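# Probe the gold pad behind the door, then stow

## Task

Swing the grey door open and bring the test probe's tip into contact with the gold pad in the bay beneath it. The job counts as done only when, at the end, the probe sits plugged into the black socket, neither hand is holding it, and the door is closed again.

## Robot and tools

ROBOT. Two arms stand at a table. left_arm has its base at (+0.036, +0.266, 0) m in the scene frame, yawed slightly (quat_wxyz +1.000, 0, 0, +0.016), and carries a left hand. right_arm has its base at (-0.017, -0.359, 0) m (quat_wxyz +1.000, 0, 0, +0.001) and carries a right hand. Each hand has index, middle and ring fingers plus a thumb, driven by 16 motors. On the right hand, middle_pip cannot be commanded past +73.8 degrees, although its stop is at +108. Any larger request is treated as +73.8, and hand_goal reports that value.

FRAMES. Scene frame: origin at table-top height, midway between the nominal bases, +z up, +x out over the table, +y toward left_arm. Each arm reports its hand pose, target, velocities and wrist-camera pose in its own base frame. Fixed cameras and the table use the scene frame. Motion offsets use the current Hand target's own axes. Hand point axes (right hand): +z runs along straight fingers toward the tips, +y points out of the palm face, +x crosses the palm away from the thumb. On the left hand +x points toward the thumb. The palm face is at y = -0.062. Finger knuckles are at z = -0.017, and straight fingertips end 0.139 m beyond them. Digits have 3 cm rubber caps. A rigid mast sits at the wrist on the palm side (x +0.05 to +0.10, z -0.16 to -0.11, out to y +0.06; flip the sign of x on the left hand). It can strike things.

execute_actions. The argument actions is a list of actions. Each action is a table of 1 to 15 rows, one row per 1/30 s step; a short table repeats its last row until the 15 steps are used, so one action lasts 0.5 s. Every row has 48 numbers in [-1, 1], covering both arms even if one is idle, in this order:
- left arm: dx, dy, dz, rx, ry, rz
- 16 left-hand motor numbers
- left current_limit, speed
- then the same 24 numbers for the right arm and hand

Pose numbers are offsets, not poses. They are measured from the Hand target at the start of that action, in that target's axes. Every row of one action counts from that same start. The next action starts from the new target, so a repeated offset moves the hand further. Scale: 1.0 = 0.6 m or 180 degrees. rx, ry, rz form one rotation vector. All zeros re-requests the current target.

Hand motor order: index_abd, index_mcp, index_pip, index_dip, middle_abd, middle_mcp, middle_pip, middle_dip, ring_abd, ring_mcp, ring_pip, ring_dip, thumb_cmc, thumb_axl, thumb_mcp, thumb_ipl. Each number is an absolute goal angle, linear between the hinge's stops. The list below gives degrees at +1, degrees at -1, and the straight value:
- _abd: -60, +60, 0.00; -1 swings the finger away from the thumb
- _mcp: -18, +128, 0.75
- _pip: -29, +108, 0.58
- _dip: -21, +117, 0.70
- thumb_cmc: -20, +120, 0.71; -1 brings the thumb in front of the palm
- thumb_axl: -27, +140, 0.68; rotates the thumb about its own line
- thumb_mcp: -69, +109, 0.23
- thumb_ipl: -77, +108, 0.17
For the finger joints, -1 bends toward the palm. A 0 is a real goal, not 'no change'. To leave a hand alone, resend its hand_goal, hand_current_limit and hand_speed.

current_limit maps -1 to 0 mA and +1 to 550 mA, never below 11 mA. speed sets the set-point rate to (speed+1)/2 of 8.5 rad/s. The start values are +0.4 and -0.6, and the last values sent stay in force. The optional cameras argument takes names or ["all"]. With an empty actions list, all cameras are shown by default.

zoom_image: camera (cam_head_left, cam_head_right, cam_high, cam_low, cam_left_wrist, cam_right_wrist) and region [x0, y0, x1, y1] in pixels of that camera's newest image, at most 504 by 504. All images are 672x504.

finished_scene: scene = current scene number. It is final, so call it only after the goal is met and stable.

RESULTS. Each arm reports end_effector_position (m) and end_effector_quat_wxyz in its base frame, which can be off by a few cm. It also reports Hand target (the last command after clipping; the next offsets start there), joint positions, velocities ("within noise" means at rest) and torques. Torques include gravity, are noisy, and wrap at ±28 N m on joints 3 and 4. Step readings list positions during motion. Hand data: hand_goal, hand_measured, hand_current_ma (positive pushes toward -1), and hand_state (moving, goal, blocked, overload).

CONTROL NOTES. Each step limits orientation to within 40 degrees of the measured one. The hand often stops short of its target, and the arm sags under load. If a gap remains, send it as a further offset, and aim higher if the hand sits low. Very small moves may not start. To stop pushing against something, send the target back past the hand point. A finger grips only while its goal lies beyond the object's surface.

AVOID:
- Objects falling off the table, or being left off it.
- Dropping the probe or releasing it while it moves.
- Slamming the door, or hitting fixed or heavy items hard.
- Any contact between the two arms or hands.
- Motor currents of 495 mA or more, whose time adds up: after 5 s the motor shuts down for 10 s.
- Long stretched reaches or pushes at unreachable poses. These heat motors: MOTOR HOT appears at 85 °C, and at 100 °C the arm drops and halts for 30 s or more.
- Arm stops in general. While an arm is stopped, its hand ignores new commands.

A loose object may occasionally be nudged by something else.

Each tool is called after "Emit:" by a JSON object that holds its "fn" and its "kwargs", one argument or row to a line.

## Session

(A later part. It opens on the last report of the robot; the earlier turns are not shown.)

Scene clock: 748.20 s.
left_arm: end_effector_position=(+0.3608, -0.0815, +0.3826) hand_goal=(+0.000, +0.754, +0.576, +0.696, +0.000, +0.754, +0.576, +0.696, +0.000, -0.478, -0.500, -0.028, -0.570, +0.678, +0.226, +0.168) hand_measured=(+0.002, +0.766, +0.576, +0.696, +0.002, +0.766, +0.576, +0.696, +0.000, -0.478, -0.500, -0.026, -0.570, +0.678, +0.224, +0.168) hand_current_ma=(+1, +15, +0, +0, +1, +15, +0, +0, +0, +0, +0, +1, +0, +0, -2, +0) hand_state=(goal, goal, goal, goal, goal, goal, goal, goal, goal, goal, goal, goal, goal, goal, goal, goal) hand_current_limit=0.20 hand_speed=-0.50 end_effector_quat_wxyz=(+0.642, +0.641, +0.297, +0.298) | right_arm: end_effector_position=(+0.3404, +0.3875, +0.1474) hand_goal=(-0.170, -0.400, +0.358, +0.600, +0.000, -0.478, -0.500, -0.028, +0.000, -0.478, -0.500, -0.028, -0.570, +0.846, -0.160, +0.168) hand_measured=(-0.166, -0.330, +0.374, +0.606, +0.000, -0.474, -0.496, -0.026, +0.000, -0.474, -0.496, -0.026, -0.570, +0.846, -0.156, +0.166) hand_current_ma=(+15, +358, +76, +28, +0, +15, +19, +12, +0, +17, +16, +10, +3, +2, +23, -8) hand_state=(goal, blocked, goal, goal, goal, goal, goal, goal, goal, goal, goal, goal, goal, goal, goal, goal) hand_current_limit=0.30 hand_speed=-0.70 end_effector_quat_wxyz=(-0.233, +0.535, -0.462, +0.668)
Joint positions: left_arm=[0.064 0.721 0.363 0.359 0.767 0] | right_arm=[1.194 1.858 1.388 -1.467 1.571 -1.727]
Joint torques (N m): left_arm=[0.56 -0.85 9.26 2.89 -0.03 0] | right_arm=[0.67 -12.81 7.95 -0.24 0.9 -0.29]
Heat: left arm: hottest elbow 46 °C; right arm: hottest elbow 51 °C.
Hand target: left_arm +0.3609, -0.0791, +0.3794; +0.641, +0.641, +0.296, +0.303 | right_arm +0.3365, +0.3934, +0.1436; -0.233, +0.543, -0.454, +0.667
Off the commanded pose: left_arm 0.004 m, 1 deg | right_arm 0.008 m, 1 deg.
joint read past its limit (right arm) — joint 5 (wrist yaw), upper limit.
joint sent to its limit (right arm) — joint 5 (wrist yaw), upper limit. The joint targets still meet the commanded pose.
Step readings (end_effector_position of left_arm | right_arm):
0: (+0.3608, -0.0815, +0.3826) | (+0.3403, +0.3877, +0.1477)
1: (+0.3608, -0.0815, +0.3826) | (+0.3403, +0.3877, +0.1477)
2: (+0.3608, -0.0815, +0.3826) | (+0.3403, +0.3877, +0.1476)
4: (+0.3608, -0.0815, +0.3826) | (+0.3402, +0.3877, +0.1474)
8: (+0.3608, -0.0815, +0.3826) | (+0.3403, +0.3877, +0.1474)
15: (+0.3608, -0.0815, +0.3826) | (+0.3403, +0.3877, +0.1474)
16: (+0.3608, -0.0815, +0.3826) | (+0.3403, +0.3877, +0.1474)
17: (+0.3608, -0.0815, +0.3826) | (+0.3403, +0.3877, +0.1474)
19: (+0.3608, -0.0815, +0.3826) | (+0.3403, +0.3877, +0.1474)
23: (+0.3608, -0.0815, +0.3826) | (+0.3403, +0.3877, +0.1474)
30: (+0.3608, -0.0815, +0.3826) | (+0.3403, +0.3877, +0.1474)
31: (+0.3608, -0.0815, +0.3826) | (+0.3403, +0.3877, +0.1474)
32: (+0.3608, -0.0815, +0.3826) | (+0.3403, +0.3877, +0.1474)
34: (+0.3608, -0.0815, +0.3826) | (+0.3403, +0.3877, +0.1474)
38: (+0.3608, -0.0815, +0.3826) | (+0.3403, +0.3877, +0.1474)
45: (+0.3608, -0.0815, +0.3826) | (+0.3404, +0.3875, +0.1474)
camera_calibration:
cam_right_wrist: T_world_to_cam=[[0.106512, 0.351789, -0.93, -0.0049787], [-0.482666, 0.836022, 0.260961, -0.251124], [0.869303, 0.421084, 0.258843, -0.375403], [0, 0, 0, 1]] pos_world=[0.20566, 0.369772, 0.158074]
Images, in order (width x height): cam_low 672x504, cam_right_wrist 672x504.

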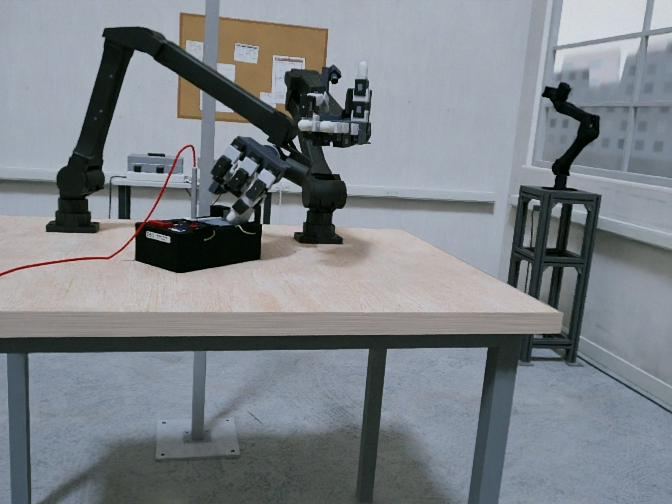

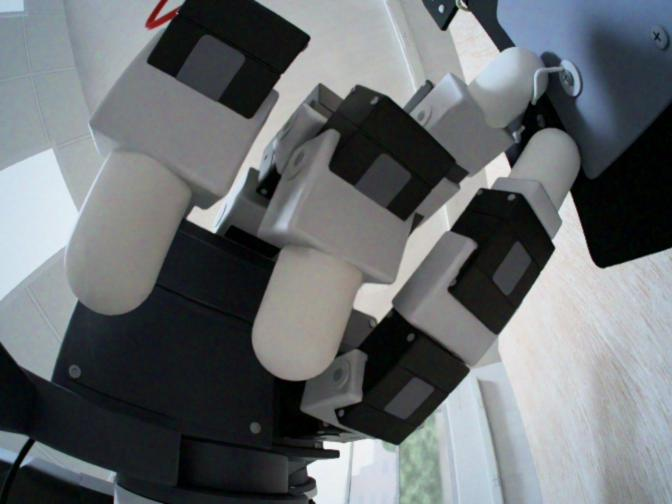

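Emit:
{"fn": "execute_actions", "kwargs": {
  "actions": [
    [[0,0,0,0,0,0, 0,0.754,0.576,0.696, 0,0.754,0.576,0.696, 0,-0.479,-0.5,-0.029, -0.571,0.678,0.225,0.168, 0.2,-0.5, 0,0,0,0,0,0, -0.17,-0.4,0.358,0.6, 0,-0.479,-0.5,-0.029, 0,-0.479,-0.5,-0.029, -0.571,0.62,-0.16,0.168, 0.3,-0.7]],
    [[0,0,0,0,0,0, 0,0.754,0.576,0.696, 0,0.754,0.576,0.696, 0,-0.479,-0.5,-0.029, -0.571,0.678,0.225,0.168, 0.2,-0.5, 0,0,0,0,0,0, -0.17,-0.4,0.358,0.6, 0,-0.479,-0.5,-0.029, 0,-0.479,-0.5,-0.029, -0.571,0.62,-0.3,0.168, 0.3,-0.7]]
  ],
  "cameras": ["cam_low","cam_right_wrist"]
}}

Emit:
{"fn": "zoom_image", "kwargs": {
  "camera": "cam_low",
  "region": [205, 160, 265, 230]
}}

Emit:
{"fn": "zoom_image", "kwargs": {
  "camera": "cam_right_wrist",
  "region": [400, 0, 672, 240]
}}

Scene clock: 759.63 s.
left_arm: end_effector_position=(+0.3608, -0.0815, +0.3826) hand_goal=(+0.000, +0.754, +0.576, +0.696, +0.000, +0.754, +0.576, +0.696, +0.000, -0.478, -0.500, -0.028, -0.570, +0.678, +0.226, +0.168) hand_measured=(+0.002, +0.766, +0.576, +0.696, +0.002, +0.766, +0.576, +0.696, +0.000, -0.478, -0.500, -0.026, -0.570, +0.678, +0.224, +0.168) hand_current_ma=(+1, +15, +0, +0, +1, +15, +0, +0, +0, +0, +0, +1, +0, +0, -2, +0) hand_state=(goal, goal, goal, goal, goal, goal, goal, goal, goal, goal, goal, goal, goal, goal, goal, goal) hand_current_limit=0.20 hand_speed=-0.50 end_effector_quat_wxyz=(+0.642, +0.641, +0.297, +0.298) | right_arm: end_effector_position=(+0.3404, +0.3875, +0.1474) hand_goal=(-0.170, -0.400, +0.358, +0.600, +0.000, -0.478, -0.500, -0.028, +0.000, -0.478, -0.500, -0.028, -0.570, +0.620, -0.300, +0.168) hand_measured=(-0.166, -0.330, +0.376, +0.606, +0.000, -0.474, -0.496, -0.026, +0.000, -0.474, -0.496, -0.026, -0.568, +0.624, -0.182, +0.178) hand_current_ma=(+13, +358, +82, +28, +0, +15, +19, +12, +0, +17, +16, +10, +9, +18, +357, +62) hand_state=(goal, blocked, goal, goal, goal, goal, goal, goal, goal, goal, goal, goal, goal, goal, blocked, goal) hand_current_limit=0.30 hand_speed=-0.70 end_effector_quat_wxyz=(-0.233, +0.535, -0.462, +0.668)
Joint positions: left_arm=[0.064 0.721 0.363 0.359 0.767 0] | right_arm=[1.194 1.858 1.388 -1.467 1.571 -1.727]
Joint torques (N m): left_arm=[0.62 -0.91 9.26 2.86 -0.03 0] | right_arm=[1.14 -12.69 8.1 -0.28 0.92 -0.31]
Heat: left arm: hottest elbow 46 °C; right arm: hottest elbow 51 °C.
Hand target: left_arm +0.3609, -0.0791, +0.3794; +0.641, +0.641, +0.296, +0.303 | right_arm +0.3365, +0.3934, +0.1436; -0.233, +0.543, -0.454, +0.667
Off the commanded pose: left_arm 0.004 m, 1 deg | right_arm 0.008 m, 1 deg.
joint read past its limit (right arm) — joint 5 (wrist yaw), upper limit.
joint sent to its limit (right arm) — joint 5 (wrist yaw), upper limit. The joint targets still meet the commanded pose.
Step readings (end_effector_position of left_arm | right_arm):
0: (+0.3608, -0.0815, +0.3826) | (+0.3404, +0.3875, +0.1474)
1: (+0.3608, -0.0815, +0.3826) | (+0.3404, +0.3875, +0.1474)
2: (+0.3608, -0.0815, +0.3826) | (+0.3404, +0.3875, +0.1474)
4: (+0.3608, -0.0815, +0.3826) | (+0.3404, +0.3875, +0.1474)
8: (+0.3608, -0.0815, +0.3826) | (+0.3404, +0.3875, +0.1474)
15: (+0.3608, -0.0815, +0.3826) | (+0.3404, +0.3875, +0.1474)
16: (+0.3608, -0.0815, +0.3826) | (+0.3404, +0.3875, +0.1474)
17: (+0.3608, -0.0815, +0.3826) | (+0.3404, +0.3875, +0.1474)
19: (+0.3608, -0.0815, +0.3826) | (+0.3404, +0.3875, +0.1474)
23: (+0.3608, -0.0815, +0.3826) | (+0.3404, +0.3875, +0.1474)
30: (+0.3608, -0.0815, +0.3826) | (+0.3404, +0.3875, +0.1474)
camera_calibration:
cam_right_wrist: T_world_to_cam=[[0.106512, 0.351789, -0.93, -0.0049787], [-0.482666, 0.836022, 0.260961, -0.251124], [0.869303, 0.421084, 0.258843, -0.375403], [0, 0, 0, 1]] pos_world=[0.20566, 0.369772, 0.158074]
Images, in order (width x height): cam_low 672x504, cam_right_wrist 672x504.

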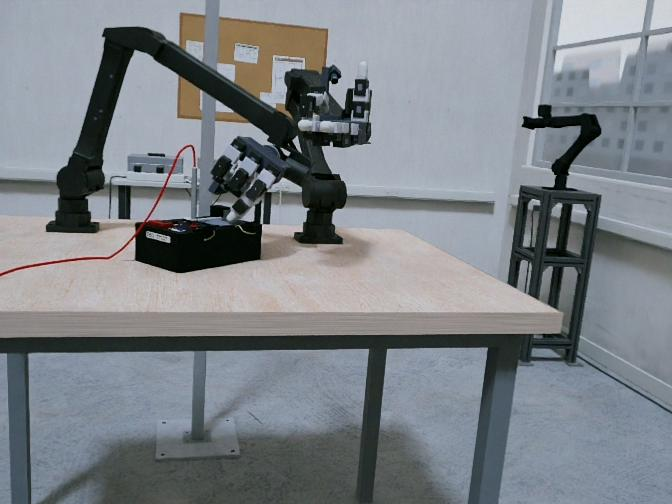

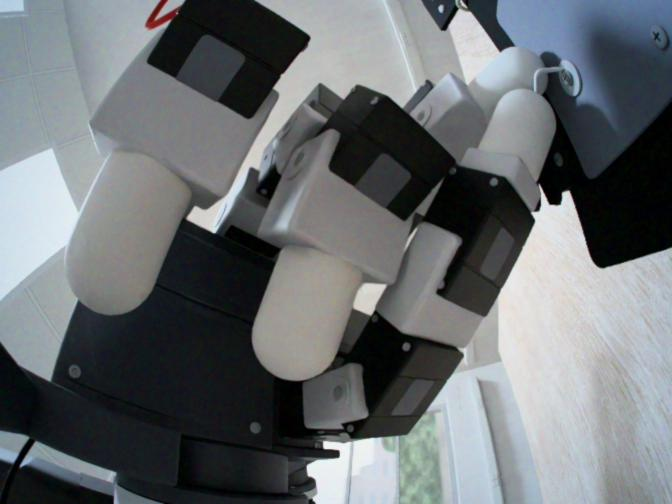

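Scaled by 7.200 from the camera's 672x504 image, which has a finer 960x720 frame.

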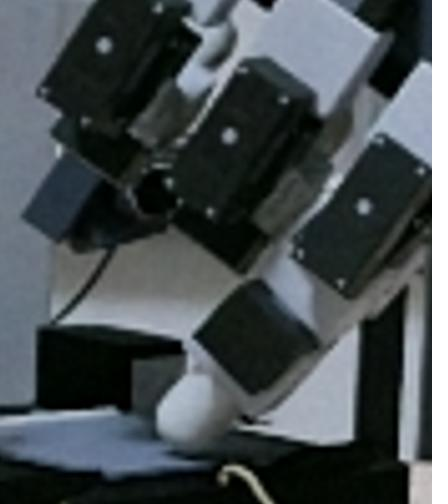

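Scaled by 1.853 from the camera's 672x504 image, which has a finer 960x720 frame.

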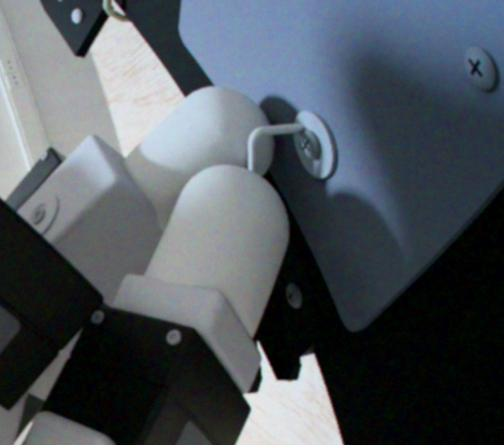

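Emit:
{"fn": "execute_actions", "kwargs": {
  "actions": [
    [[0,0,0,0,0,0, 0,0.754,0.576,0.696, 0,0.754,0.576,0.696, 0,-0.479,-0.5,-0.029, -0.571,0.678,0.225,0.168, 0.2,-0.5, 0.0378,-0.033,-0.0053,0,0,0.0278, -0.17,-0.4,0.358,0.6, 0,-0.479,-0.5,-0.029, 0,-0.479,-0.5,-0.029, -0.571,0.62,-0.3,0.168, 0.3,-0.7]]
  ],
  "cameras": ["cam_low","cam_right_wrist"]
}}

Emit:
{"fn": "zoom_image", "kwargs": {
  "camera": "cam_low",
  "region": [195, 150, 265, 230]
}}

Emit:
{"fn": "zoom_image", "kwargs": {
  "camera": "cam_right_wrist",
  "region": [400, 0, 672, 240]
}}

Scene clock: 783.57 s.
left_arm: end_effector_position=(+0.3608, -0.0815, +0.3826) hand_goal=(+0.000, +0.754, +0.576, +0.696, +0.000, +0.754, +0.576, +0.696, +0.000, -0.478, -0.500, -0.028, -0.570, +0.678, +0.226, +0.168) hand_measured=(+0.002, +0.766, +0.576, +0.696, +0.002, +0.766, +0.576, +0.696, +0.000, -0.478, -0.500, -0.026, -0.570, +0.678, +0.224, +0.168) hand_current_ma=(+1, +15, +0, +0, +1, +15, +0, +0, +0, +0, +0, +1, +0, +0, -2, +0) hand_state=(goal, goal, goal, goal, goal, goal, goal, goal, goal, goal, goal, goal, goal, goal, goal, goal) hand_current_limit=0.20 hand_speed=-0.50 end_effector_quat_wxyz=(+0.642, +0.641, +0.297, +0.298) | right_arm: end_effector_position=(+0.3344, +0.3802, +0.1670) hand_goal=(-0.170, -0.400, +0.358, +0.600, +0.000, -0.478, -0.500, -0.028, +0.000, -0.478, -0.500, -0.028, -0.570, +0.620, -0.300, +0.168) hand_measured=(-0.166, -0.330, +0.376, +0.606, +0.000, -0.474, -0.496, -0.026, +0.000, -0.474, -0.496, -0.026, -0.568, +0.622, -0.182, +0.180) hand_current_ma=(+13, +356, +82, +30, +0, +15, +19, +12, +0, +17, +16, +10, +11, +16, +358, +69) hand_state=(goal, blocked, goal, goal, goal, goal, goal, goal, goal, goal, goal, goal, goal, goal, blocked, goal) hand_current_limit=0.30 hand_speed=-0.70 end_effector_quat_wxyz=(-0.248, +0.528, -0.471, +0.662)
Joint positions: left_arm=[0.064 0.721 0.363 0.359 0.767 0] | right_arm=[1.2 1.797 1.361 -1.467 1.57 -1.721]
Joint torques (N m): left_arm=[0.62 -0.85 9.26 2.88 -0.03 0] | right_arm=[0.73 -14.51 7.62 0.23 1.01 -0.11]
Heat: left arm: hottest elbow 46 °C; right arm: hottest elbow 52 °C.
Hand target: left_arm +0.3609, -0.0791, +0.3794; +0.641, +0.641, +0.296, +0.303 | right_arm +0.3304, +0.3857, +0.1723; -0.262, +0.522, -0.477, +0.656
Off the commanded pose: left_arm 0.004 m, 1 deg | right_arm 0.009 m, 2 deg.
joint read past its limit (right arm) — joint 5 (wrist yaw), upper limit.
joint sent to its limit (right arm) — joint 5 (wrist yaw), upper limit. The joint targets still meet the commanded pose.
Step readings (end_effector_position of left_arm | right_arm):
0: (+0.3608, -0.0815, +0.3826) | (+0.3404, +0.3875, +0.1474)
1: (+0.3608, -0.0815, +0.3826) | (+0.3404, +0.3875, +0.1474)
2: (+0.3608, -0.0815, +0.3826) | (+0.3404, +0.3874, +0.1475)
4: (+0.3608, -0.0815, +0.3826) | (+0.3397, +0.3856, +0.1480)
8: (+0.3608, -0.0815, +0.3826) | (+0.3360, +0.3803, +0.1546)
15: (+0.3608, -0.0815, +0.3826) | (+0.3344, +0.3803, +0.1671)
camera_calibration:
cam_right_wrist: T_world_to_cam=[[0.117183, 0.386356, -0.914876, -0.00278989], [-0.491441, 0.823082, 0.284644, -0.249202], [0.862991, 0.416252, 0.286322, -0.372781], [0, 0, 0, 1]] pos_world=[0.199566, 0.361362, 0.175117]
Images, in order (width x height): cam_low 672x504, cam_right_wrist 672x504.

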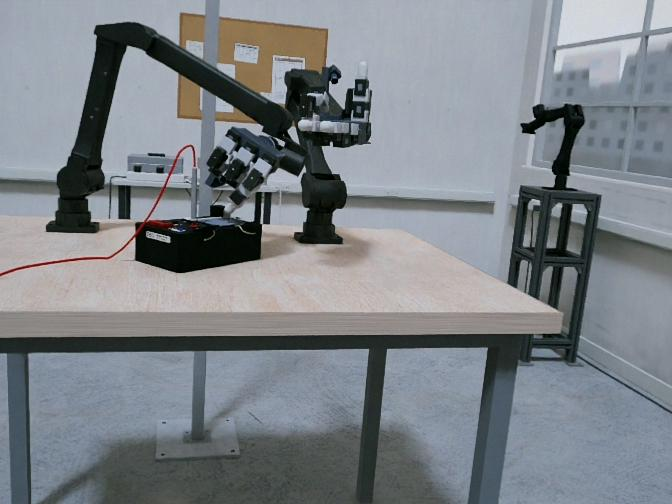

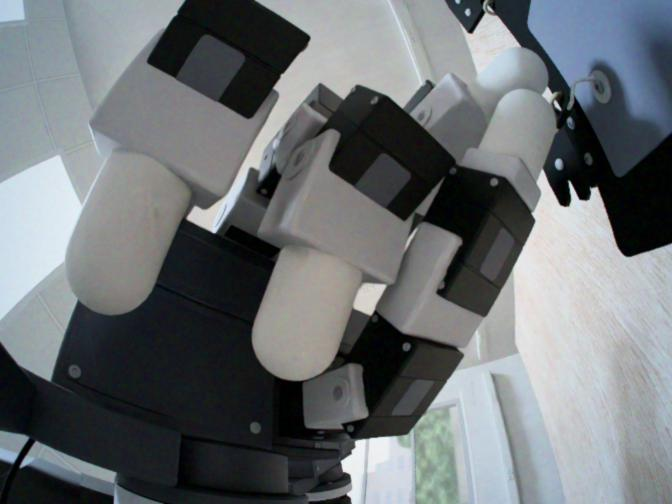

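Scaled by 6.300 from the camera's 672x504 image, which has a finer 960x720 frame.

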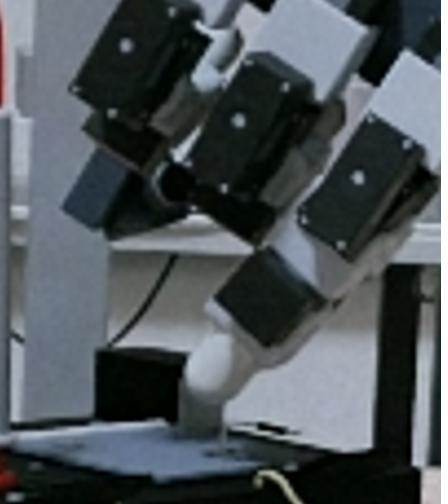

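Scaled by 1.853 from the camera's 672x504 image, which has a finer 960x720 frame.

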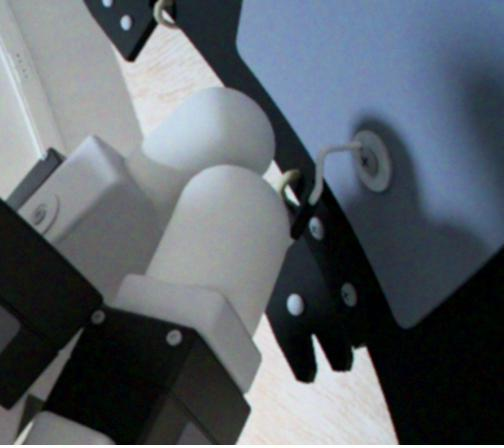

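Emit:
{"fn": "execute_actions", "kwargs": {
  "actions": [
    [[0,0,0,0,0,0, 0,0.754,0.576,0.696, 0,0.754,0.576,0.696, 0,-0.479,-0.5,-0.029, -0.571,0.678,0.225,0.168, 0.2,-0.5, 0.005,-0.015,0,0,0,0, -0.17,-0.233,0.401,0.58, 0,-0.479,-0.5,-0.029, 0,-0.479,-0.5,-0.029, -0.571,0.678,0.0,0.168, 0.4,-0.5]],
    [[0,0,0,0,0,0, 0,0.754,0.576,0.696, 0,0.754,0.576,0.696, 0,-0.479,-0.5,-0.029, -0.571,0.678,0.225,0.168, 0.2,-0.5, -0.0233,0.001,0.0495,0,0,-0.0278, -0.25,-0.233,0.401,0.58, 0,-0.479,-0.5,-0.029, 0,-0.479,-0.5,-0.029, -0.571,0.678,0.0,0.168, 0.4,-0.5]]
  ],
  "cameras": ["cam_low","cam_right_wrist"]
}}

Emit:
{"fn": "zoom_image", "kwargs": {
  "camera": "cam_low",
  "region": [195, 150, 265, 230]
}}

Emit:
{"fn": "zoom_image", "kwargs": {
  "camera": "cam_right_wrist",
  "region": [400, 0, 672, 240]
}}

Scene clock: 828.50 s.
left_arm: end_effector_position=(+0.3608, -0.0815, +0.3826) hand_goal=(+0.000, +0.754, +0.576, +0.696, +0.000, +0.754, +0.576, +0.696, +0.000, -0.478, -0.500, -0.028, -0.570, +0.678, +0.226, +0.168) hand_measured=(+0.002, +0.766, +0.576, +0.696, +0.002, +0.766, +0.576, +0.696, +0.000, -0.478, -0.500, -0.026, -0.570, +0.678, +0.224, +0.168) hand_current_ma=(+1, +15, +0, +0, +1, +15, +0, +0, +0, +0, +0, +1, +0, +0, -2, +0) hand_state=(goal, goal, goal, goal, goal, goal, goal, goal, goal, goal, goal, goal, goal, goal, goal, goal) hand_current_limit=0.20 hand_speed=-0.50 end_effector_quat_wxyz=(+0.642, +0.641, +0.297, +0.298) | right_arm: end_effector_position=(+0.3559, +0.3801, +0.1741) hand_goal=(-0.250, -0.232, +0.402, +0.580, +0.000, -0.478, -0.500, -0.028, +0.000, -0.478, -0.500, -0.028, -0.570, +0.678, +0.000, +0.168) hand_measured=(-0.242, -0.240, +0.400, +0.584, +0.000, -0.476, -0.496, -0.026, +0.000, -0.474, -0.496, -0.026, -0.568, +0.676, +0.000, +0.170) hand_current_ma=(+34, -34, -9, +13, +0, +14, +19, +12, +0, +16, +16, +10, +7, -7, -3, +15) hand_state=(goal, goal, goal, goal, goal, goal, goal, goal, goal, goal, goal, goal, goal, goal, goal, goal) hand_current_limit=0.40 hand_speed=-0.50 end_effector_quat_wxyz=(-0.218, +0.529, -0.470, +0.672)
Joint positions: left_arm=[0.064 0.721 0.363 0.359 0.767 0] | right_arm=[1.159 1.833 1.432 -1.483 1.569 -1.788]
Joint torques (N m): left_arm=[0.56 -0.85 9.25 2.88 -0.03 0] | right_arm=[-0.79 -11.63 10.78 -0.43 1 -0.36]
Heat: left arm: hottest elbow 46 °C; right arm: hottest elbow 51 °C.
Hand target: left_arm +0.3609, -0.0791, +0.3794; +0.641, +0.641, +0.296, +0.303 | right_arm +0.3629, +0.3880, +0.1751; -0.233, +0.543, -0.454, +0.667
Off the commanded pose: left_arm 0.004 m, 1 deg | right_arm 0.011 m, 3 deg.
joint read past its limit (right arm) — joint 5 (wrist yaw), upper limit.
joint sent to its limit (right arm) — joint 5 (wrist yaw), upper limit. The joint targets are off in orientation, not in position.
Step readings (end_effector_position of left_arm | right_arm):
0: (+0.3608, -0.0815, +0.3826) | (+0.3344, +0.3802, +0.1670)
1: (+0.3608, -0.0815, +0.3826) | (+0.3344, +0.3802, +0.1670)
2: (+0.3608, -0.0815, +0.3826) | (+0.3344, +0.3802, +0.1670)
4: (+0.3608, -0.0815, +0.3826) | (+0.3344, +0.3802, +0.1670)
8: (+0.3608, -0.0815, +0.3826) | (+0.3344, +0.3802, +0.1670)
15: (+0.3608, -0.0815, +0.3826) | (+0.3343, +0.3802, +0.1673)
16: (+0.3608, -0.0815, +0.3826) | (+0.3343, +0.3802, +0.1673)
17: (+0.3608, -0.0815, +0.3826) | (+0.3344, +0.3802, +0.1678)
19: (+0.3608, -0.0815, +0.3826) | (+0.3364, +0.3802, +0.1701)
23: (+0.3608, -0.0815, +0.3826) | (+0.3478, +0.3849, +0.1770)
30: (+0.3608, -0.0815, +0.3826) | (+0.3562, +0.3807, +0.1753)
camera_calibration:
cam_right_wrist: T_world_to_cam=[[0.115032, 0.34211, -0.932592, 0.0219452], [-0.451256, 0.854361, 0.257751, -0.262064], [0.884949, 0.391189, 0.252658, -0.385785], [0, 0, 0, 1]] pos_world=[0.220618, 0.367304, 0.185485]
Images, in order (width x height): cam_low 672x504, cam_right_wrist 672x504.

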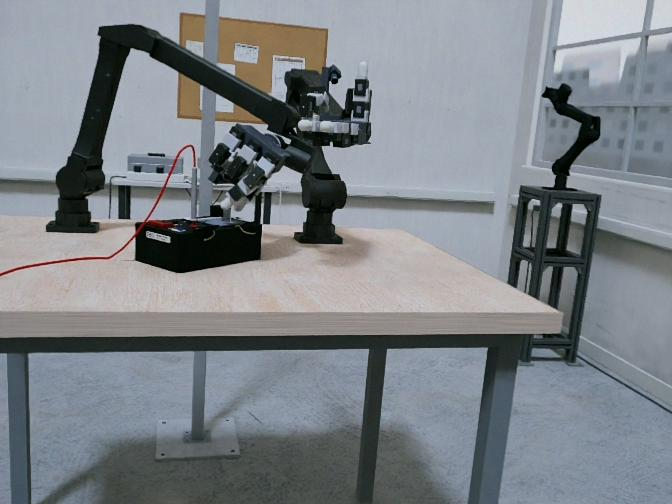

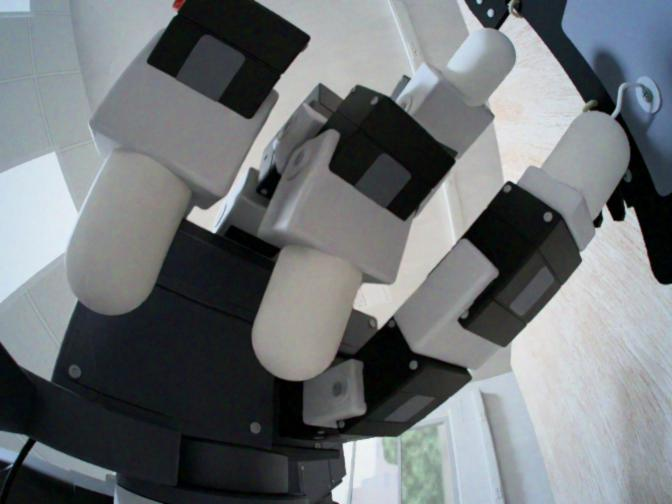

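Scaled by 6.300 from the camera's 672x504 image, which has a finer 960x720 frame.

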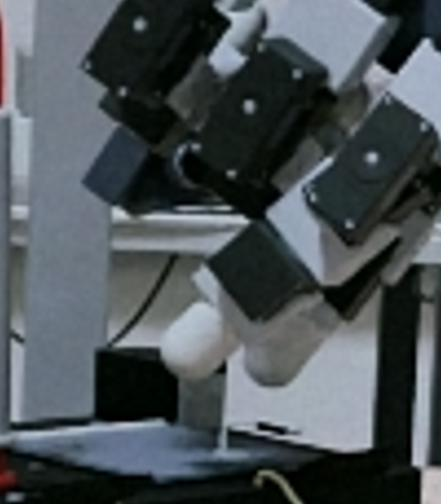

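Scaled by 1.853 from the camera's 672x504 image, which has a finer 960x720 frame.

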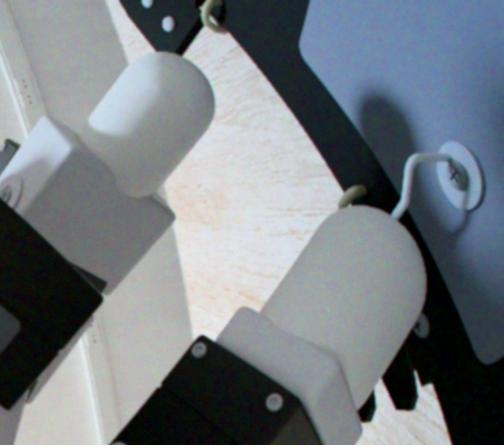

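Emit:
{"fn": "execute_actions", "kwargs": {
  "actions": [
    [[0,0,0,0,0,0, 0,0.754,0.576,0.696, 0,0.754,0.576,0.696, 0,-0.479,-0.5,-0.029, -0.571,0.678,0.225,0.168, 0.2,-0.5, -0.024,0.011,0.014,0,0,0, -0.25,-0.233,0.401,0.58, 0,-0.479,-0.5,-0.029, 0,-0.479,-0.5,-0.029, -0.571,0.678,0.0,0.168, 0.4,-0.5]]
  ],
  "cameras": ["cam_low","cam_right_wrist"]
}}

Emit:
{"fn": "zoom_image", "kwargs": {
  "camera": "cam_low",
  "region": [195, 150, 265, 230]
}}

Emit:
{"fn": "zoom_image", "kwargs": {
  "camera": "cam_right_wrist",
  "region": [400, 0, 672, 240]
}}

Scene clock: 847.50 s.
left_arm: end_effector_position=(+0.3608, -0.0815, +0.3826) hand_goal=(+0.000, +0.754, +0.576, +0.696, +0.000, +0.754, +0.576, +0.696, +0.000, -0.478, -0.500, -0.028, -0.570, +0.678, +0.226, +0.168) hand_measured=(+0.002, +0.766, +0.576, +0.696, +0.002, +0.766, +0.576, +0.696, +0.000, -0.478, -0.500, -0.026, -0.570, +0.678, +0.224, +0.168) hand_current_ma=(+1, +15, +0, +0, +1, +15, +0, +0, +0, +0, +0, +1, +0, +0, -2, +0) hand_state=(goal, goal, goal, goal, goal, goal, goal, goal, goal, goal, goal, goal, goal, goal, goal, goal) hand_current_limit=0.20 hand_speed=-0.50 end_effector_quat_wxyz=(+0.642, +0.641, +0.297, +0.298) | right_arm: end_effector_position=(+0.3636, +0.3857, +0.1611) hand_goal=(-0.250, -0.232, +0.402, +0.580, +0.000, -0.478, -0.500, -0.028, +0.000, -0.478, -0.500, -0.028, -0.570, +0.678, +0.000, +0.168) hand_measured=(-0.242, -0.240, +0.400, +0.584, +0.000, -0.476, -0.496, -0.026, +0.000, -0.474, -0.496, -0.026, -0.568, +0.676, +0.000, +0.170) hand_current_ma=(+34, -34, -9, +13, +0, +14, +19, +12, +0, +16, +16, +10, +8, -7, -3, +15) hand_state=(goal, goal, goal, goal, goal, goal, goal, goal, goal, goal, goal, goal, goal, goal, goal, goal) hand_current_limit=0.40 hand_speed=-0.50 end_effector_quat_wxyz=(-0.209, +0.531, -0.468, +0.675)
Joint positions: left_arm=[0.064 0.721 0.363 0.359 0.767 0] | right_arm=[1.149 1.877 1.457 -1.479 1.569 -1.791]
Joint torques (N m): left_arm=[0.62 -0.85 9.26 2.88 -0.03 0] | right_arm=[-0.73 -12.69 10.88 0.16 0.99 -0.37]
Heat: left arm: hottest elbow 46 °C; right arm: hottest elbow 55 °C.
Hand target: left_arm +0.3609, -0.0791, +0.3794; +0.641, +0.641, +0.296, +0.303 | right_arm +0.3740, +0.3933, +0.1620; -0.233, +0.543, -0.454, +0.667
Off the commanded pose: left_arm 0.004 m, 1 deg | right_arm 0.013 m, 4 deg.
joint read past its limit (right arm) — joint 5 (wrist yaw), upper limit.
joint sent to its limit (right arm) — joint 5 (wrist yaw), upper limit. The joint targets are off in orientation, not in position.
Step readings (end_effector_position of left_arm | right_arm):
0: (+0.3608, -0.0815, +0.3826) | (+0.3559, +0.3800, +0.1741)
1: (+0.3608, -0.0815, +0.3826) | (+0.3559, +0.3800, +0.1741)
2: (+0.3608, -0.0815, +0.3826) | (+0.3560, +0.3803, +0.1740)
4: (+0.3608, -0.0815, +0.3826) | (+0.3580, +0.3820, +0.1728)
8: (+0.3608, -0.0815, +0.3826) | (+0.3611, +0.3857, +0.1664)
15: (+0.3608, -0.0815, +0.3826) | (+0.3630, +0.3848, +0.1599)
camera_calibration:
cam_right_wrist: T_world_to_cam=[[0.111785, 0.326355, -0.938614, 0.0151446], [-0.441331, 0.862579, 0.247357, -0.265123], [0.890355, 0.386588, 0.240454, -0.389741], [0, 0, 0, 1]] pos_world=[0.228308, 0.374416, 0.17351]
Images, in order (width x height): cam_low 672x504, cam_right_wrist 672x504.

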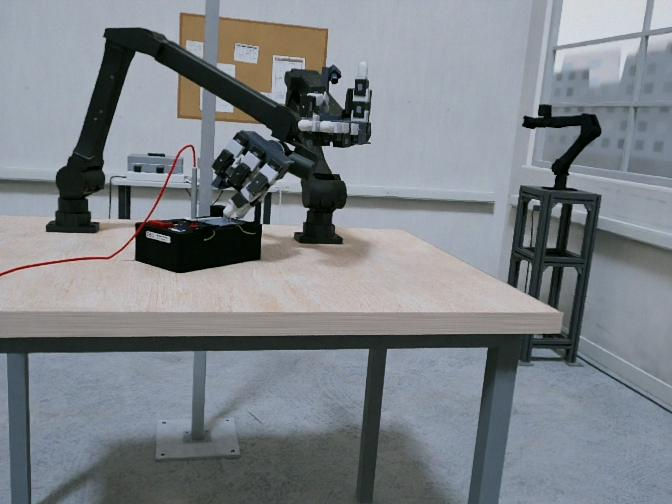

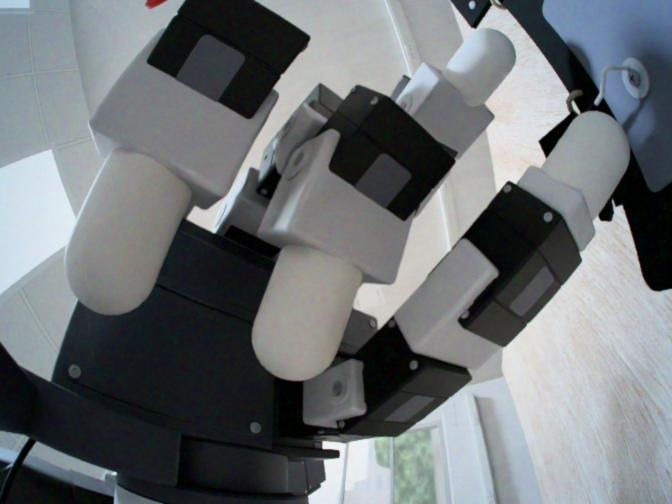

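Scaled by 6.300 from the camera's 672x504 image, which has a finer 960x720 frame.

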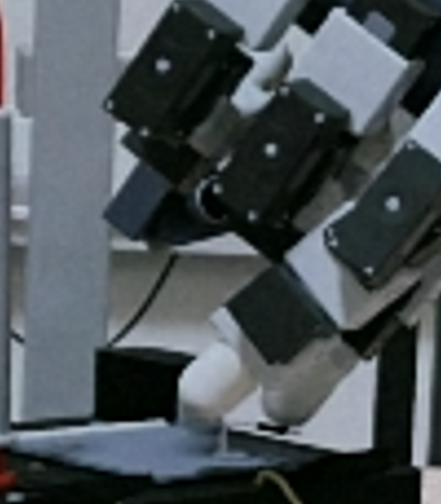

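Scaled by 1.853 from the camera's 672x504 image, which has a finer 960x720 frame.

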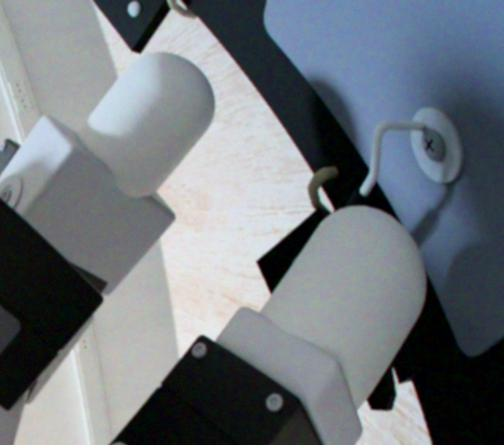

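Emit:
{"fn": "execute_actions", "kwargs": {
  "actions": [
    [[0,0,0,0,0,0, 0,0.754,0.576,0.696, 0,0.754,0.576,0.696, 0,-0.479,-0.5,-0.029, -0.571,0.678,0.225,0.168, 0.2,-0.5, -0.0208,0.0243,0.005,0,0,0, -0.25,-0.233,0.401,0.58, 0,-0.479,-0.5,-0.029, 0,-0.479,-0.5,-0.029, -0.571,0.678,0.0,0.168, 0.4,-0.5]]
  ],
  "cameras": ["cam_low","cam_right_wrist"]
}}

Emit:
{"fn": "zoom_image", "kwargs": {
  "camera": "cam_low",
  "region": [195, 150, 265, 230]
}}

Emit:
{"fn": "zoom_image", "kwargs": {
  "camera": "cam_right_wrist",
  "region": [400, 0, 672, 240]
}}

Scene clock: 863.13 s.
left_arm: end_effector_position=(+0.3608, -0.0815, +0.3826) hand_goal=(+0.000, +0.754, +0.576, +0.696, +0.000, +0.754, +0.576, +0.696, +0.000, -0.478, -0.500, -0.028, -0.570, +0.678, +0.226, +0.168) hand_measured=(+0.002, +0.766, +0.576, +0.696, +0.002, +0.766, +0.576, +0.696, +0.000, -0.478, -0.500, -0.026, -0.570, +0.678, +0.224, +0.168) hand_current_ma=(+1, +15, +0, +0, +1, +15, +0, +0, +0, +0, +0, +1, +0, +0, -2, +0) hand_state=(goal, goal, goal, goal, goal, goal, goal, goal, goal, goal, goal, goal, goal, goal, goal, goal) hand_current_limit=0.20 hand_speed=-0.50 end_effector_quat_wxyz=(+0.642, +0.641, +0.297, +0.298) | right_arm: end_effector_position=(+0.3671, +0.3894, +0.1490) hand_goal=(-0.250, -0.232, +0.402, +0.580, +0.000, -0.478, -0.500, -0.028, +0.000, -0.478, -0.500, -0.028, -0.570, +0.678, +0.000, +0.168) hand_measured=(-0.242, -0.238, +0.400, +0.582, +0.000, -0.476, -0.496, -0.026, +0.000, -0.474, -0.496, -0.026, -0.582, +0.676, +0.000, +0.170) hand_current_ma=(+34, -33, -9, +13, +0, +13, +19, +12, +0, +15, +16, +10, -52, -9, +5, +13) hand_state=(goal, goal, goal, goal, goal, goal, goal, goal, goal, goal, goal, goal, goal, goal, goal, goal) hand_current_limit=0.40 hand_speed=-0.50 end_effector_quat_wxyz=(-0.209, +0.529, -0.469, +0.676)
Joint positions: left_arm=[0.064 0.721 0.363 0.359 0.767 0] | right_arm=[1.146 1.902 1.461 -1.456 1.571 -1.791]
Joint torques (N m): left_arm=[0.56 -0.79 9.26 2.86 -0.03 0] | right_arm=[-1.14 -12.34 10.18 0.35 0.92 -0.27]
Heat: left arm: hottest elbow 46 °C; right arm: hottest elbow 54 °C.
Hand target: left_arm +0.3609, -0.0791, +0.3794; +0.641, +0.641, +0.296, +0.303 | right_arm +0.3778, +0.3955, +0.1432; -0.234, +0.543, -0.454, +0.667
Off the commanded pose: left_arm 0.004 m, 1 deg | right_arm 0.014 m, 4 deg.
joint read past its limit (right arm) — joint 5 (wrist yaw), upper limit.
joint sent to its limit (right arm) — joint 5 (wrist yaw), upper limit. The joint targets are off in orientation, not in position.
Step readings (end_effector_position of left_arm | right_arm):
0: (+0.3608, -0.0815, +0.3826) | (+0.3636, +0.3857, +0.1611)
1: (+0.3608, -0.0815, +0.3826) | (+0.3636, +0.3857, +0.1611)
2: (+0.3608, -0.0815, +0.3826) | (+0.3637, +0.3859, +0.1608)
4: (+0.3608, -0.0815, +0.3826) | (+0.3642, +0.3867, +0.1589)
8: (+0.3608, -0.0815, +0.3826) | (+0.3658, +0.3878, +0.1507)
15: (+0.3608, -0.0815, +0.3826) | (+0.3671, +0.3893, +0.1491)
camera_calibration:
cam_right_wrist: T_world_to_cam=[[0.114589, 0.326318, -0.938289, 0.00124482], [-0.439689, 0.863618, 0.246652, -0.264563], [0.89081, 0.384291, 0.242439, -0.390961], [0, 0, 0, 1]] pos_world=[0.231804, 0.378318, 0.161207]
Images, in order (width x height): cam_low 672x504, cam_right_wrist 672x504.

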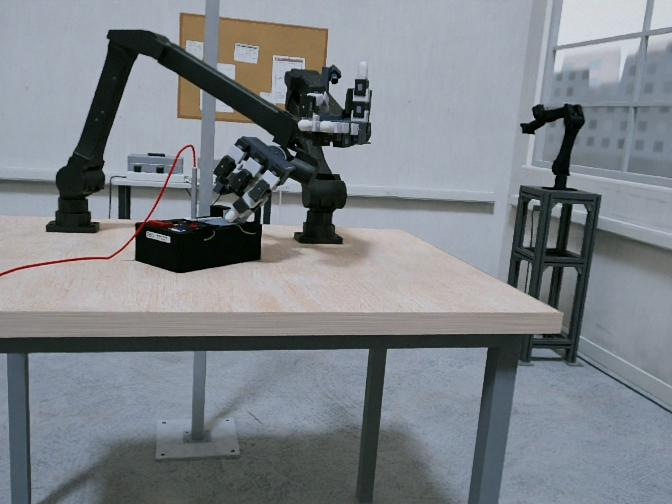

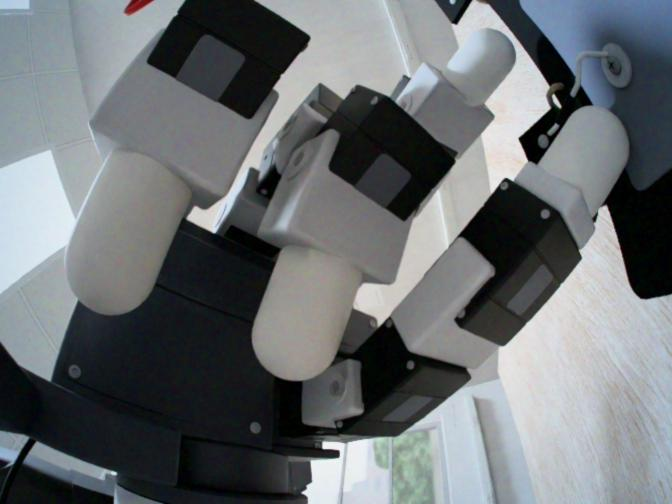

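Scaled by 6.300 from the camera's 672x504 image, which has a finer 960x720 frame.

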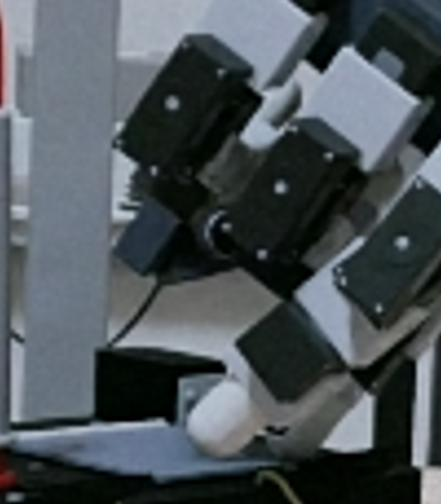

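Scaled by 1.853 from the camera's 672x504 image, which has a finer 960x720 frame.

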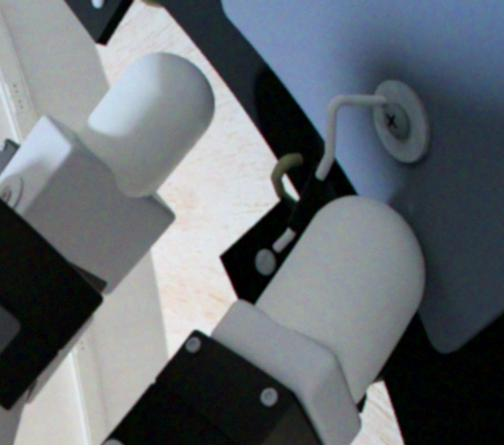

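Emit:
{"fn": "execute_actions", "kwargs": {
  "actions": [
    [[0,0,0,0,0,0, 0,0.754,0.576,0.696, 0,0.754,0.576,0.696, 0,-0.479,-0.5,-0.029, -0.571,0.678,0.225,0.168, 0.2,-0.5, 0,0,0,0,0,0, -0.25,-0.42,0.401,0.54, 0,-0.479,-0.5,-0.029, 0,-0.479,-0.5,-0.029, -0.571,0.678,0.0,0.168, 0.4,-0.5]],
    [[0,0,0,0,0,0, 0,0.754,0.576,0.696, 0,0.754,0.576,0.696, 0,-0.479,-0.5,-0.029, -0.571,0.678,0.225,0.168, 0.2,-0.5, 0,0,0,0,0,0, -0.25,-0.6,0.401,0.5, 0,-0.479,-0.5,-0.029, 0,-0.479,-0.5,-0.029, -0.571,0.678,-0.1,0.168, 0.3,-0.7]]
  ],
  "cameras": ["cam_low","cam_right_wrist"]
}}

Emit:
{"fn": "zoom_image", "kwargs": {
  "camera": "cam_low",
  "region": [195, 150, 265, 230]
}}

Emit:
{"fn": "zoom_image", "kwargs": {
  "camera": "cam_right_wrist",
  "region": [400, 0, 672, 240]
}}

Scene clock: 876.93 s.
left_arm: end_effector_position=(+0.3608, -0.0815, +0.3826) hand_goal=(+0.000, +0.754, +0.576, +0.696, +0.000, +0.754, +0.576, +0.696, +0.000, -0.478, -0.500, -0.028, -0.570, +0.678, +0.226, +0.168) hand_measured=(+0.002, +0.766, +0.576, +0.696, +0.002, +0.766, +0.576, +0.696, +0.000, -0.478, -0.500, -0.026, -0.570, +0.678, +0.224, +0.168) hand_current_ma=(+1, +15, +0, +0, +1, +15, +0, +0, +0, +0, +0, +1, +0, +0, -2, +0) hand_state=(goal, goal, goal, goal, goal, goal, goal, goal, goal, goal, goal, goal, goal, goal, goal, goal) hand_current_limit=0.20 hand_speed=-0.50 end_effector_quat_wxyz=(+0.642, +0.641, +0.297, +0.298) | right_arm: end_effector_position=(+0.3679, +0.3893, +0.1484) hand_goal=(-0.250, -0.600, +0.402, +0.500, +0.000, -0.478, -0.500, -0.028, +0.000, -0.478, -0.500, -0.028, -0.570, +0.678, -0.100, +0.168) hand_measured=(-0.244, -0.454, +0.420, +0.520, +0.000, -0.476, -0.496, -0.026, +0.000, -0.474, -0.496, -0.026, -0.576, +0.676, -0.030, +0.178) hand_current_ma=(+20, +358, +81, +91, +0, +13, +19, +12, +0, +15, +16, +10, -27, -11, +358, +59) hand_state=(goal, blocked, goal, goal, goal, goal, goal, goal, goal, goal, goal, goal, goal, goal, blocked, goal) hand_current_limit=0.30 hand_speed=-0.70 end_effector_quat_wxyz=(-0.209, +0.529, -0.470, +0.675)
Joint positions: left_arm=[0.064 0.721 0.363 0.359 0.767 0] | right_arm=[1.145 1.903 1.461 -1.452 1.571 -1.792]
Joint torques (N m): left_arm=[0.56 -0.91 9.26 2.86 -0.03 0] | right_arm=[-1.61 -12.45 10.17 0.38 0.89 -0.33]
Heat: left arm: hottest elbow 46 °C; right arm: hottest elbow 56 °C.
Hand target: left_arm +0.3609, -0.0791, +0.3794; +0.641, +0.641, +0.296, +0.303 | right_arm +0.3779, +0.3954, +0.1431; -0.233, +0.543, -0.454, +0.667
Off the commanded pose: left_arm 0.004 m, 1 deg | right_arm 0.013 m, 4 deg.
joint read past its limit (right arm) — joint 5 (wrist yaw), upper limit.
joint sent to its limit (right arm) — joint 5 (wrist yaw), upper limit. The joint targets are off in orientation, not in position.
Step readings (end_effector_position of left_arm | right_arm):
0: (+0.3608, -0.0815, +0.3826) | (+0.3671, +0.3894, +0.1490)
1: (+0.3608, -0.0815, +0.3826) | (+0.3671, +0.3894, +0.1490)
2: (+0.3608, -0.0815, +0.3826) | (+0.3671, +0.3893, +0.1490)
4: (+0.3608, -0.0815, +0.3826) | (+0.3671, +0.3893, +0.1490)
8: (+0.3608, -0.0815, +0.3826) | (+0.3671, +0.3893, +0.1490)
15: (+0.3608, -0.0815, +0.3826) | (+0.3671, +0.3893, +0.1490)
16: (+0.3608, -0.0815, +0.3826) | (+0.3671, +0.3893, +0.1490)
17: (+0.3608, -0.0815, +0.3826) | (+0.3671, +0.3894, +0.1490)
19: (+0.3608, -0.0815, +0.3826) | (+0.3676, +0.3892, +0.1485)
23: (+0.3608, -0.0815, +0.3826) | (+0.3678, +0.3892, +0.1485)
30: (+0.3608, -0.0815, +0.3826) | (+0.3679, +0.3893, +0.1484)
camera_calibration:
cam_right_wrist: T_world_to_cam=[[0.115711, 0.328237, -0.937481, -0.000644708], [-0.438439, 0.863777, 0.248316, -0.264787], [0.891281, 0.382295, 0.243861, -0.391033], [0, 0, 0, 1]] pos_world=[0.232502, 0.378419, 0.160504]
Images, in order (width x height): cam_low 672x504, cam_right_wrist 672x504.

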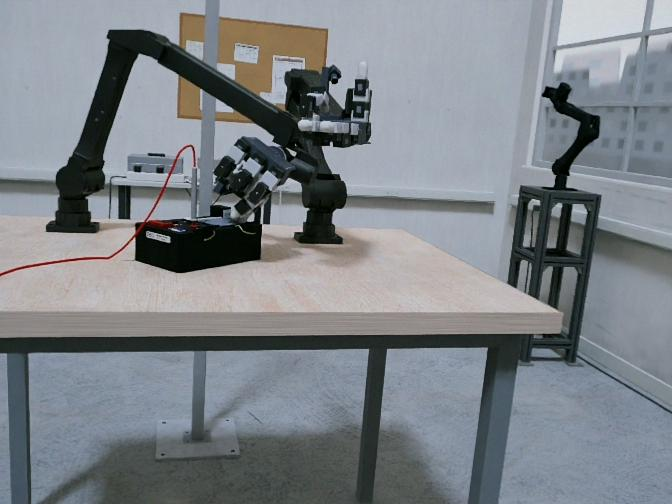

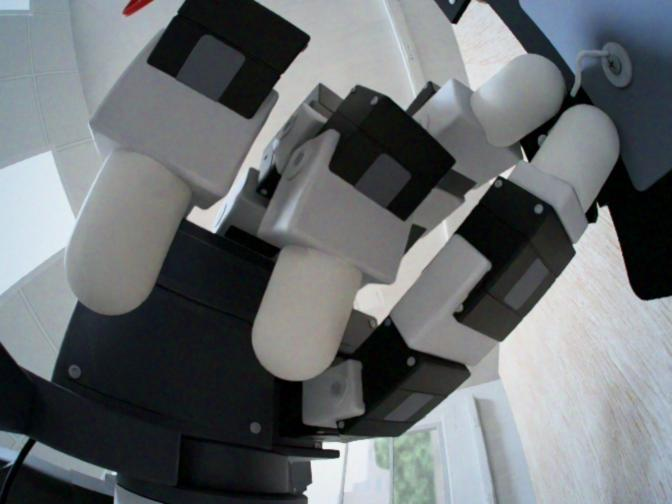

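Scaled by 6.300 from the camera's 672x504 image, which has a finer 960x720 frame.

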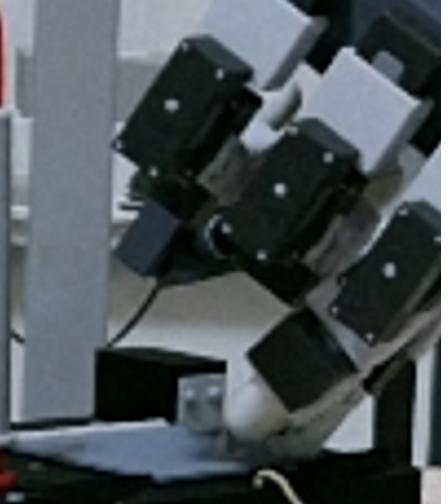

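Scaled by 1.853 from the camera's 672x504 image, which has a finer 960x720 frame.

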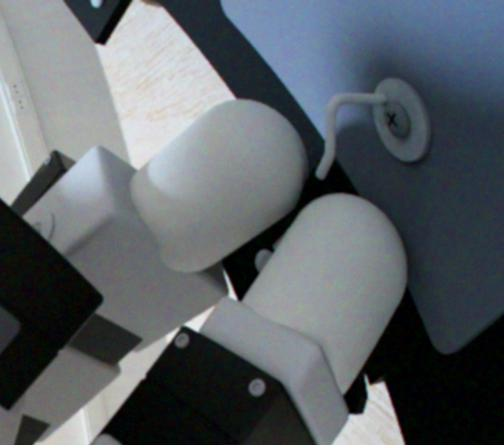

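Emit:
{"fn": "execute_actions", "kwargs": {
  "actions": [
    [[0,0,0,0,0,0, 0,0.754,0.576,0.696, 0,0.754,0.576,0.696, 0,-0.479,-0.5,-0.029, -0.571,0.678,0.225,0.168, 0.2,-0.5, 0.022,-0.031,-0.004,0,0,0, -0.25,-0.62,0.401,0.5, 0,-0.479,-0.5,-0.029, 0,-0.479,-0.5,-0.029, -0.571,0.678,-0.12,0.168, 0.3,-0.7]]
  ],
  "cameras": ["cam_low","cam_right_wrist"]
}}

Emit:
{"fn": "zoom_image", "kwargs": {
  "camera": "cam_low",
  "region": [195, 150, 265, 230]
}}

Emit:
{"fn": "zoom_image", "kwargs": {
  "camera": "cam_right_wrist",
  "region": [400, 0, 672, 240]
}}

Scene clock: 886.63 s.
left_arm: end_effector_position=(+0.3608, -0.0815, +0.3826) hand_goal=(+0.000, +0.754, +0.576, +0.696, +0.000, +0.754, +0.576, +0.696, +0.000, -0.478, -0.500, -0.028, -0.570, +0.678, +0.226, +0.168) hand_measured=(+0.002, +0.766, +0.576, +0.696, +0.002, +0.766, +0.576, +0.696, +0.000, -0.478, -0.500, -0.026, -0.570, +0.678, +0.224, +0.168) hand_current_ma=(+1, +15, +0, +0, +1, +15, +0, +0, +0, +0, +0, +1, +0, +0, -2, +0) hand_state=(goal, goal, goal, goal, goal, goal, goal, goal, goal, goal, goal, goal, goal, goal, goal, goal) hand_current_limit=0.20 hand_speed=-0.50 end_effector_quat_wxyz=(+0.642, +0.641, +0.297, +0.298) | right_arm: end_effector_position=(+0.3675, +0.3884, +0.1496) hand_goal=(-0.250, -0.620, +0.402, +0.500, +0.000, -0.478, -0.500, -0.028, +0.000, -0.478, -0.500, -0.028, -0.570, +0.678, -0.120, +0.168) hand_measured=(-0.244, -0.466, +0.420, +0.520, +0.000, -0.476, -0.496, -0.026, +0.000, -0.474, -0.496, -0.026, -0.566, +0.676, -0.030, +0.178) hand_current_ma=(+20, +357, +81, +91, +0, +13, +19, +12, +0, +15, +16, +10, +21, -7, +358, +64) hand_state=(goal, blocked, goal, goal, goal, goal, goal, goal, goal, goal, goal, goal, goal, goal, blocked, goal) hand_current_limit=0.30 hand_speed=-0.70 end_effector_quat_wxyz=(-0.203, +0.533, -0.465, +0.677)
Joint positions: left_arm=[0.064 0.721 0.363 0.359 0.767 0] | right_arm=[1.145 1.903 1.463 -1.453 1.571 -1.81]
Joint torques (N m): left_arm=[0.62 -0.85 9.25 2.86 -0.03 0] | right_arm=[-0.21 -15.44 10.76 -0.47 0.91 -0.47]
Heat: left arm: hottest elbow 46 °C; right arm: hottest elbow 56 °C.
Hand target: left_arm +0.3609, -0.0791, +0.3794; +0.641, +0.641, +0.296, +0.303 | right_arm +0.3750, +0.3945, +0.1658; -0.233, +0.543, -0.454, +0.667
Off the commanded pose: left_arm 0.004 m, 1 deg | right_arm 0.019 m, 4 deg.
joint read past its limit (right arm) — joint 5 (wrist yaw), upper limit.
joint sent to its limit (right arm) — joint 5 (wrist yaw), upper limit. The joint targets are off in orientation, not in position.
Step readings (end_effector_position of left_arm | right_arm):
0: (+0.3608, -0.0815, +0.3826) | (+0.3679, +0.3892, +0.1484)
1: (+0.3608, -0.0815, +0.3826) | (+0.3679, +0.3892, +0.1484)
2: (+0.3608, -0.0815, +0.3826) | (+0.3678, +0.3892, +0.1485)
4: (+0.3608, -0.0815, +0.3826) | (+0.3678, +0.3892, +0.1487)
8: (+0.3608, -0.0815, +0.3826) | (+0.3677, +0.3889, +0.1492)
15: (+0.3608, -0.0815, +0.3826) | (+0.3675, +0.3886, +0.1496)
camera_calibration:
cam_right_wrist: T_world_to_cam=[[0.109135, 0.313862, -0.943176, 0.00955619], [-0.436735, 0.867497, 0.238143, -0.265101], [0.892946, 0.385928, 0.231748, -0.39087], [0, 0, 0, 1]] pos_world=[0.232204, 0.377822, 0.162728]
Images, in order (width x height): cam_low 672x504, cam_right_wrist 672x504.

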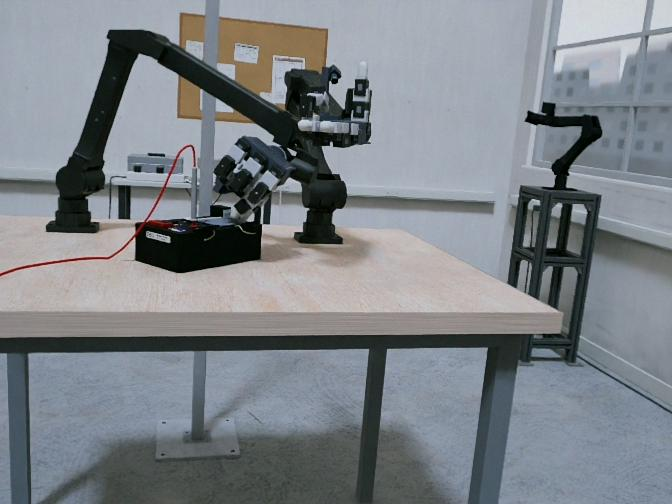

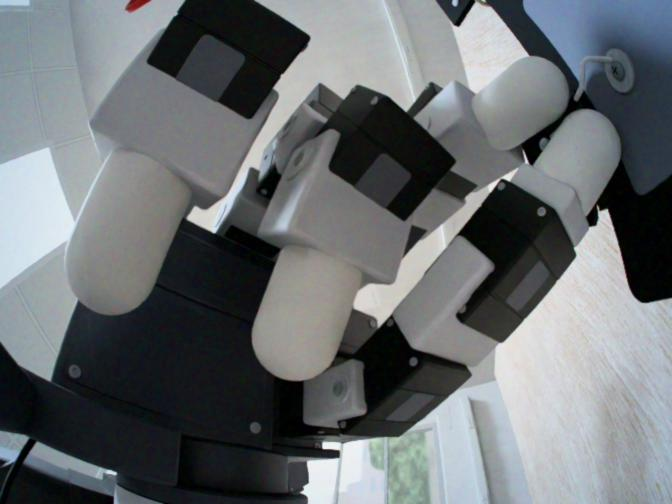

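Scaled by 6.300 from the camera's 672x504 image, which has a finer 960x720 frame.

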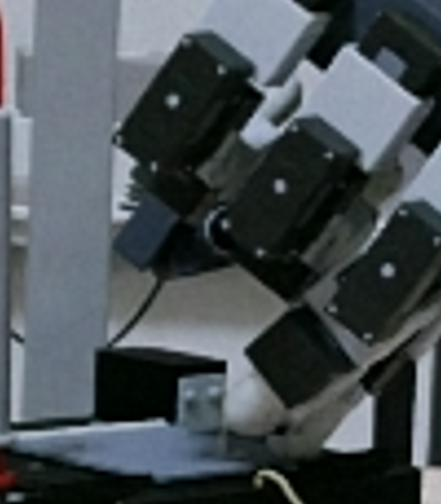

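Scaled by 1.853 from the camera's 672x504 image, which has a finer 960x720 frame.

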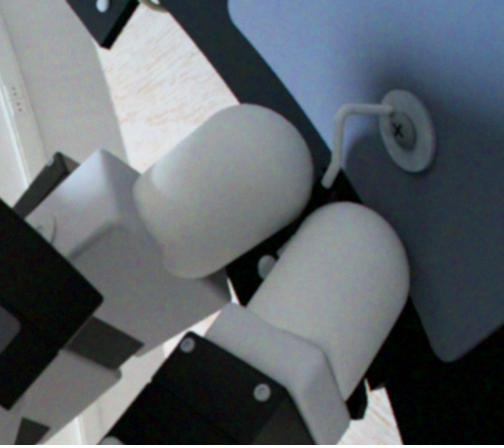

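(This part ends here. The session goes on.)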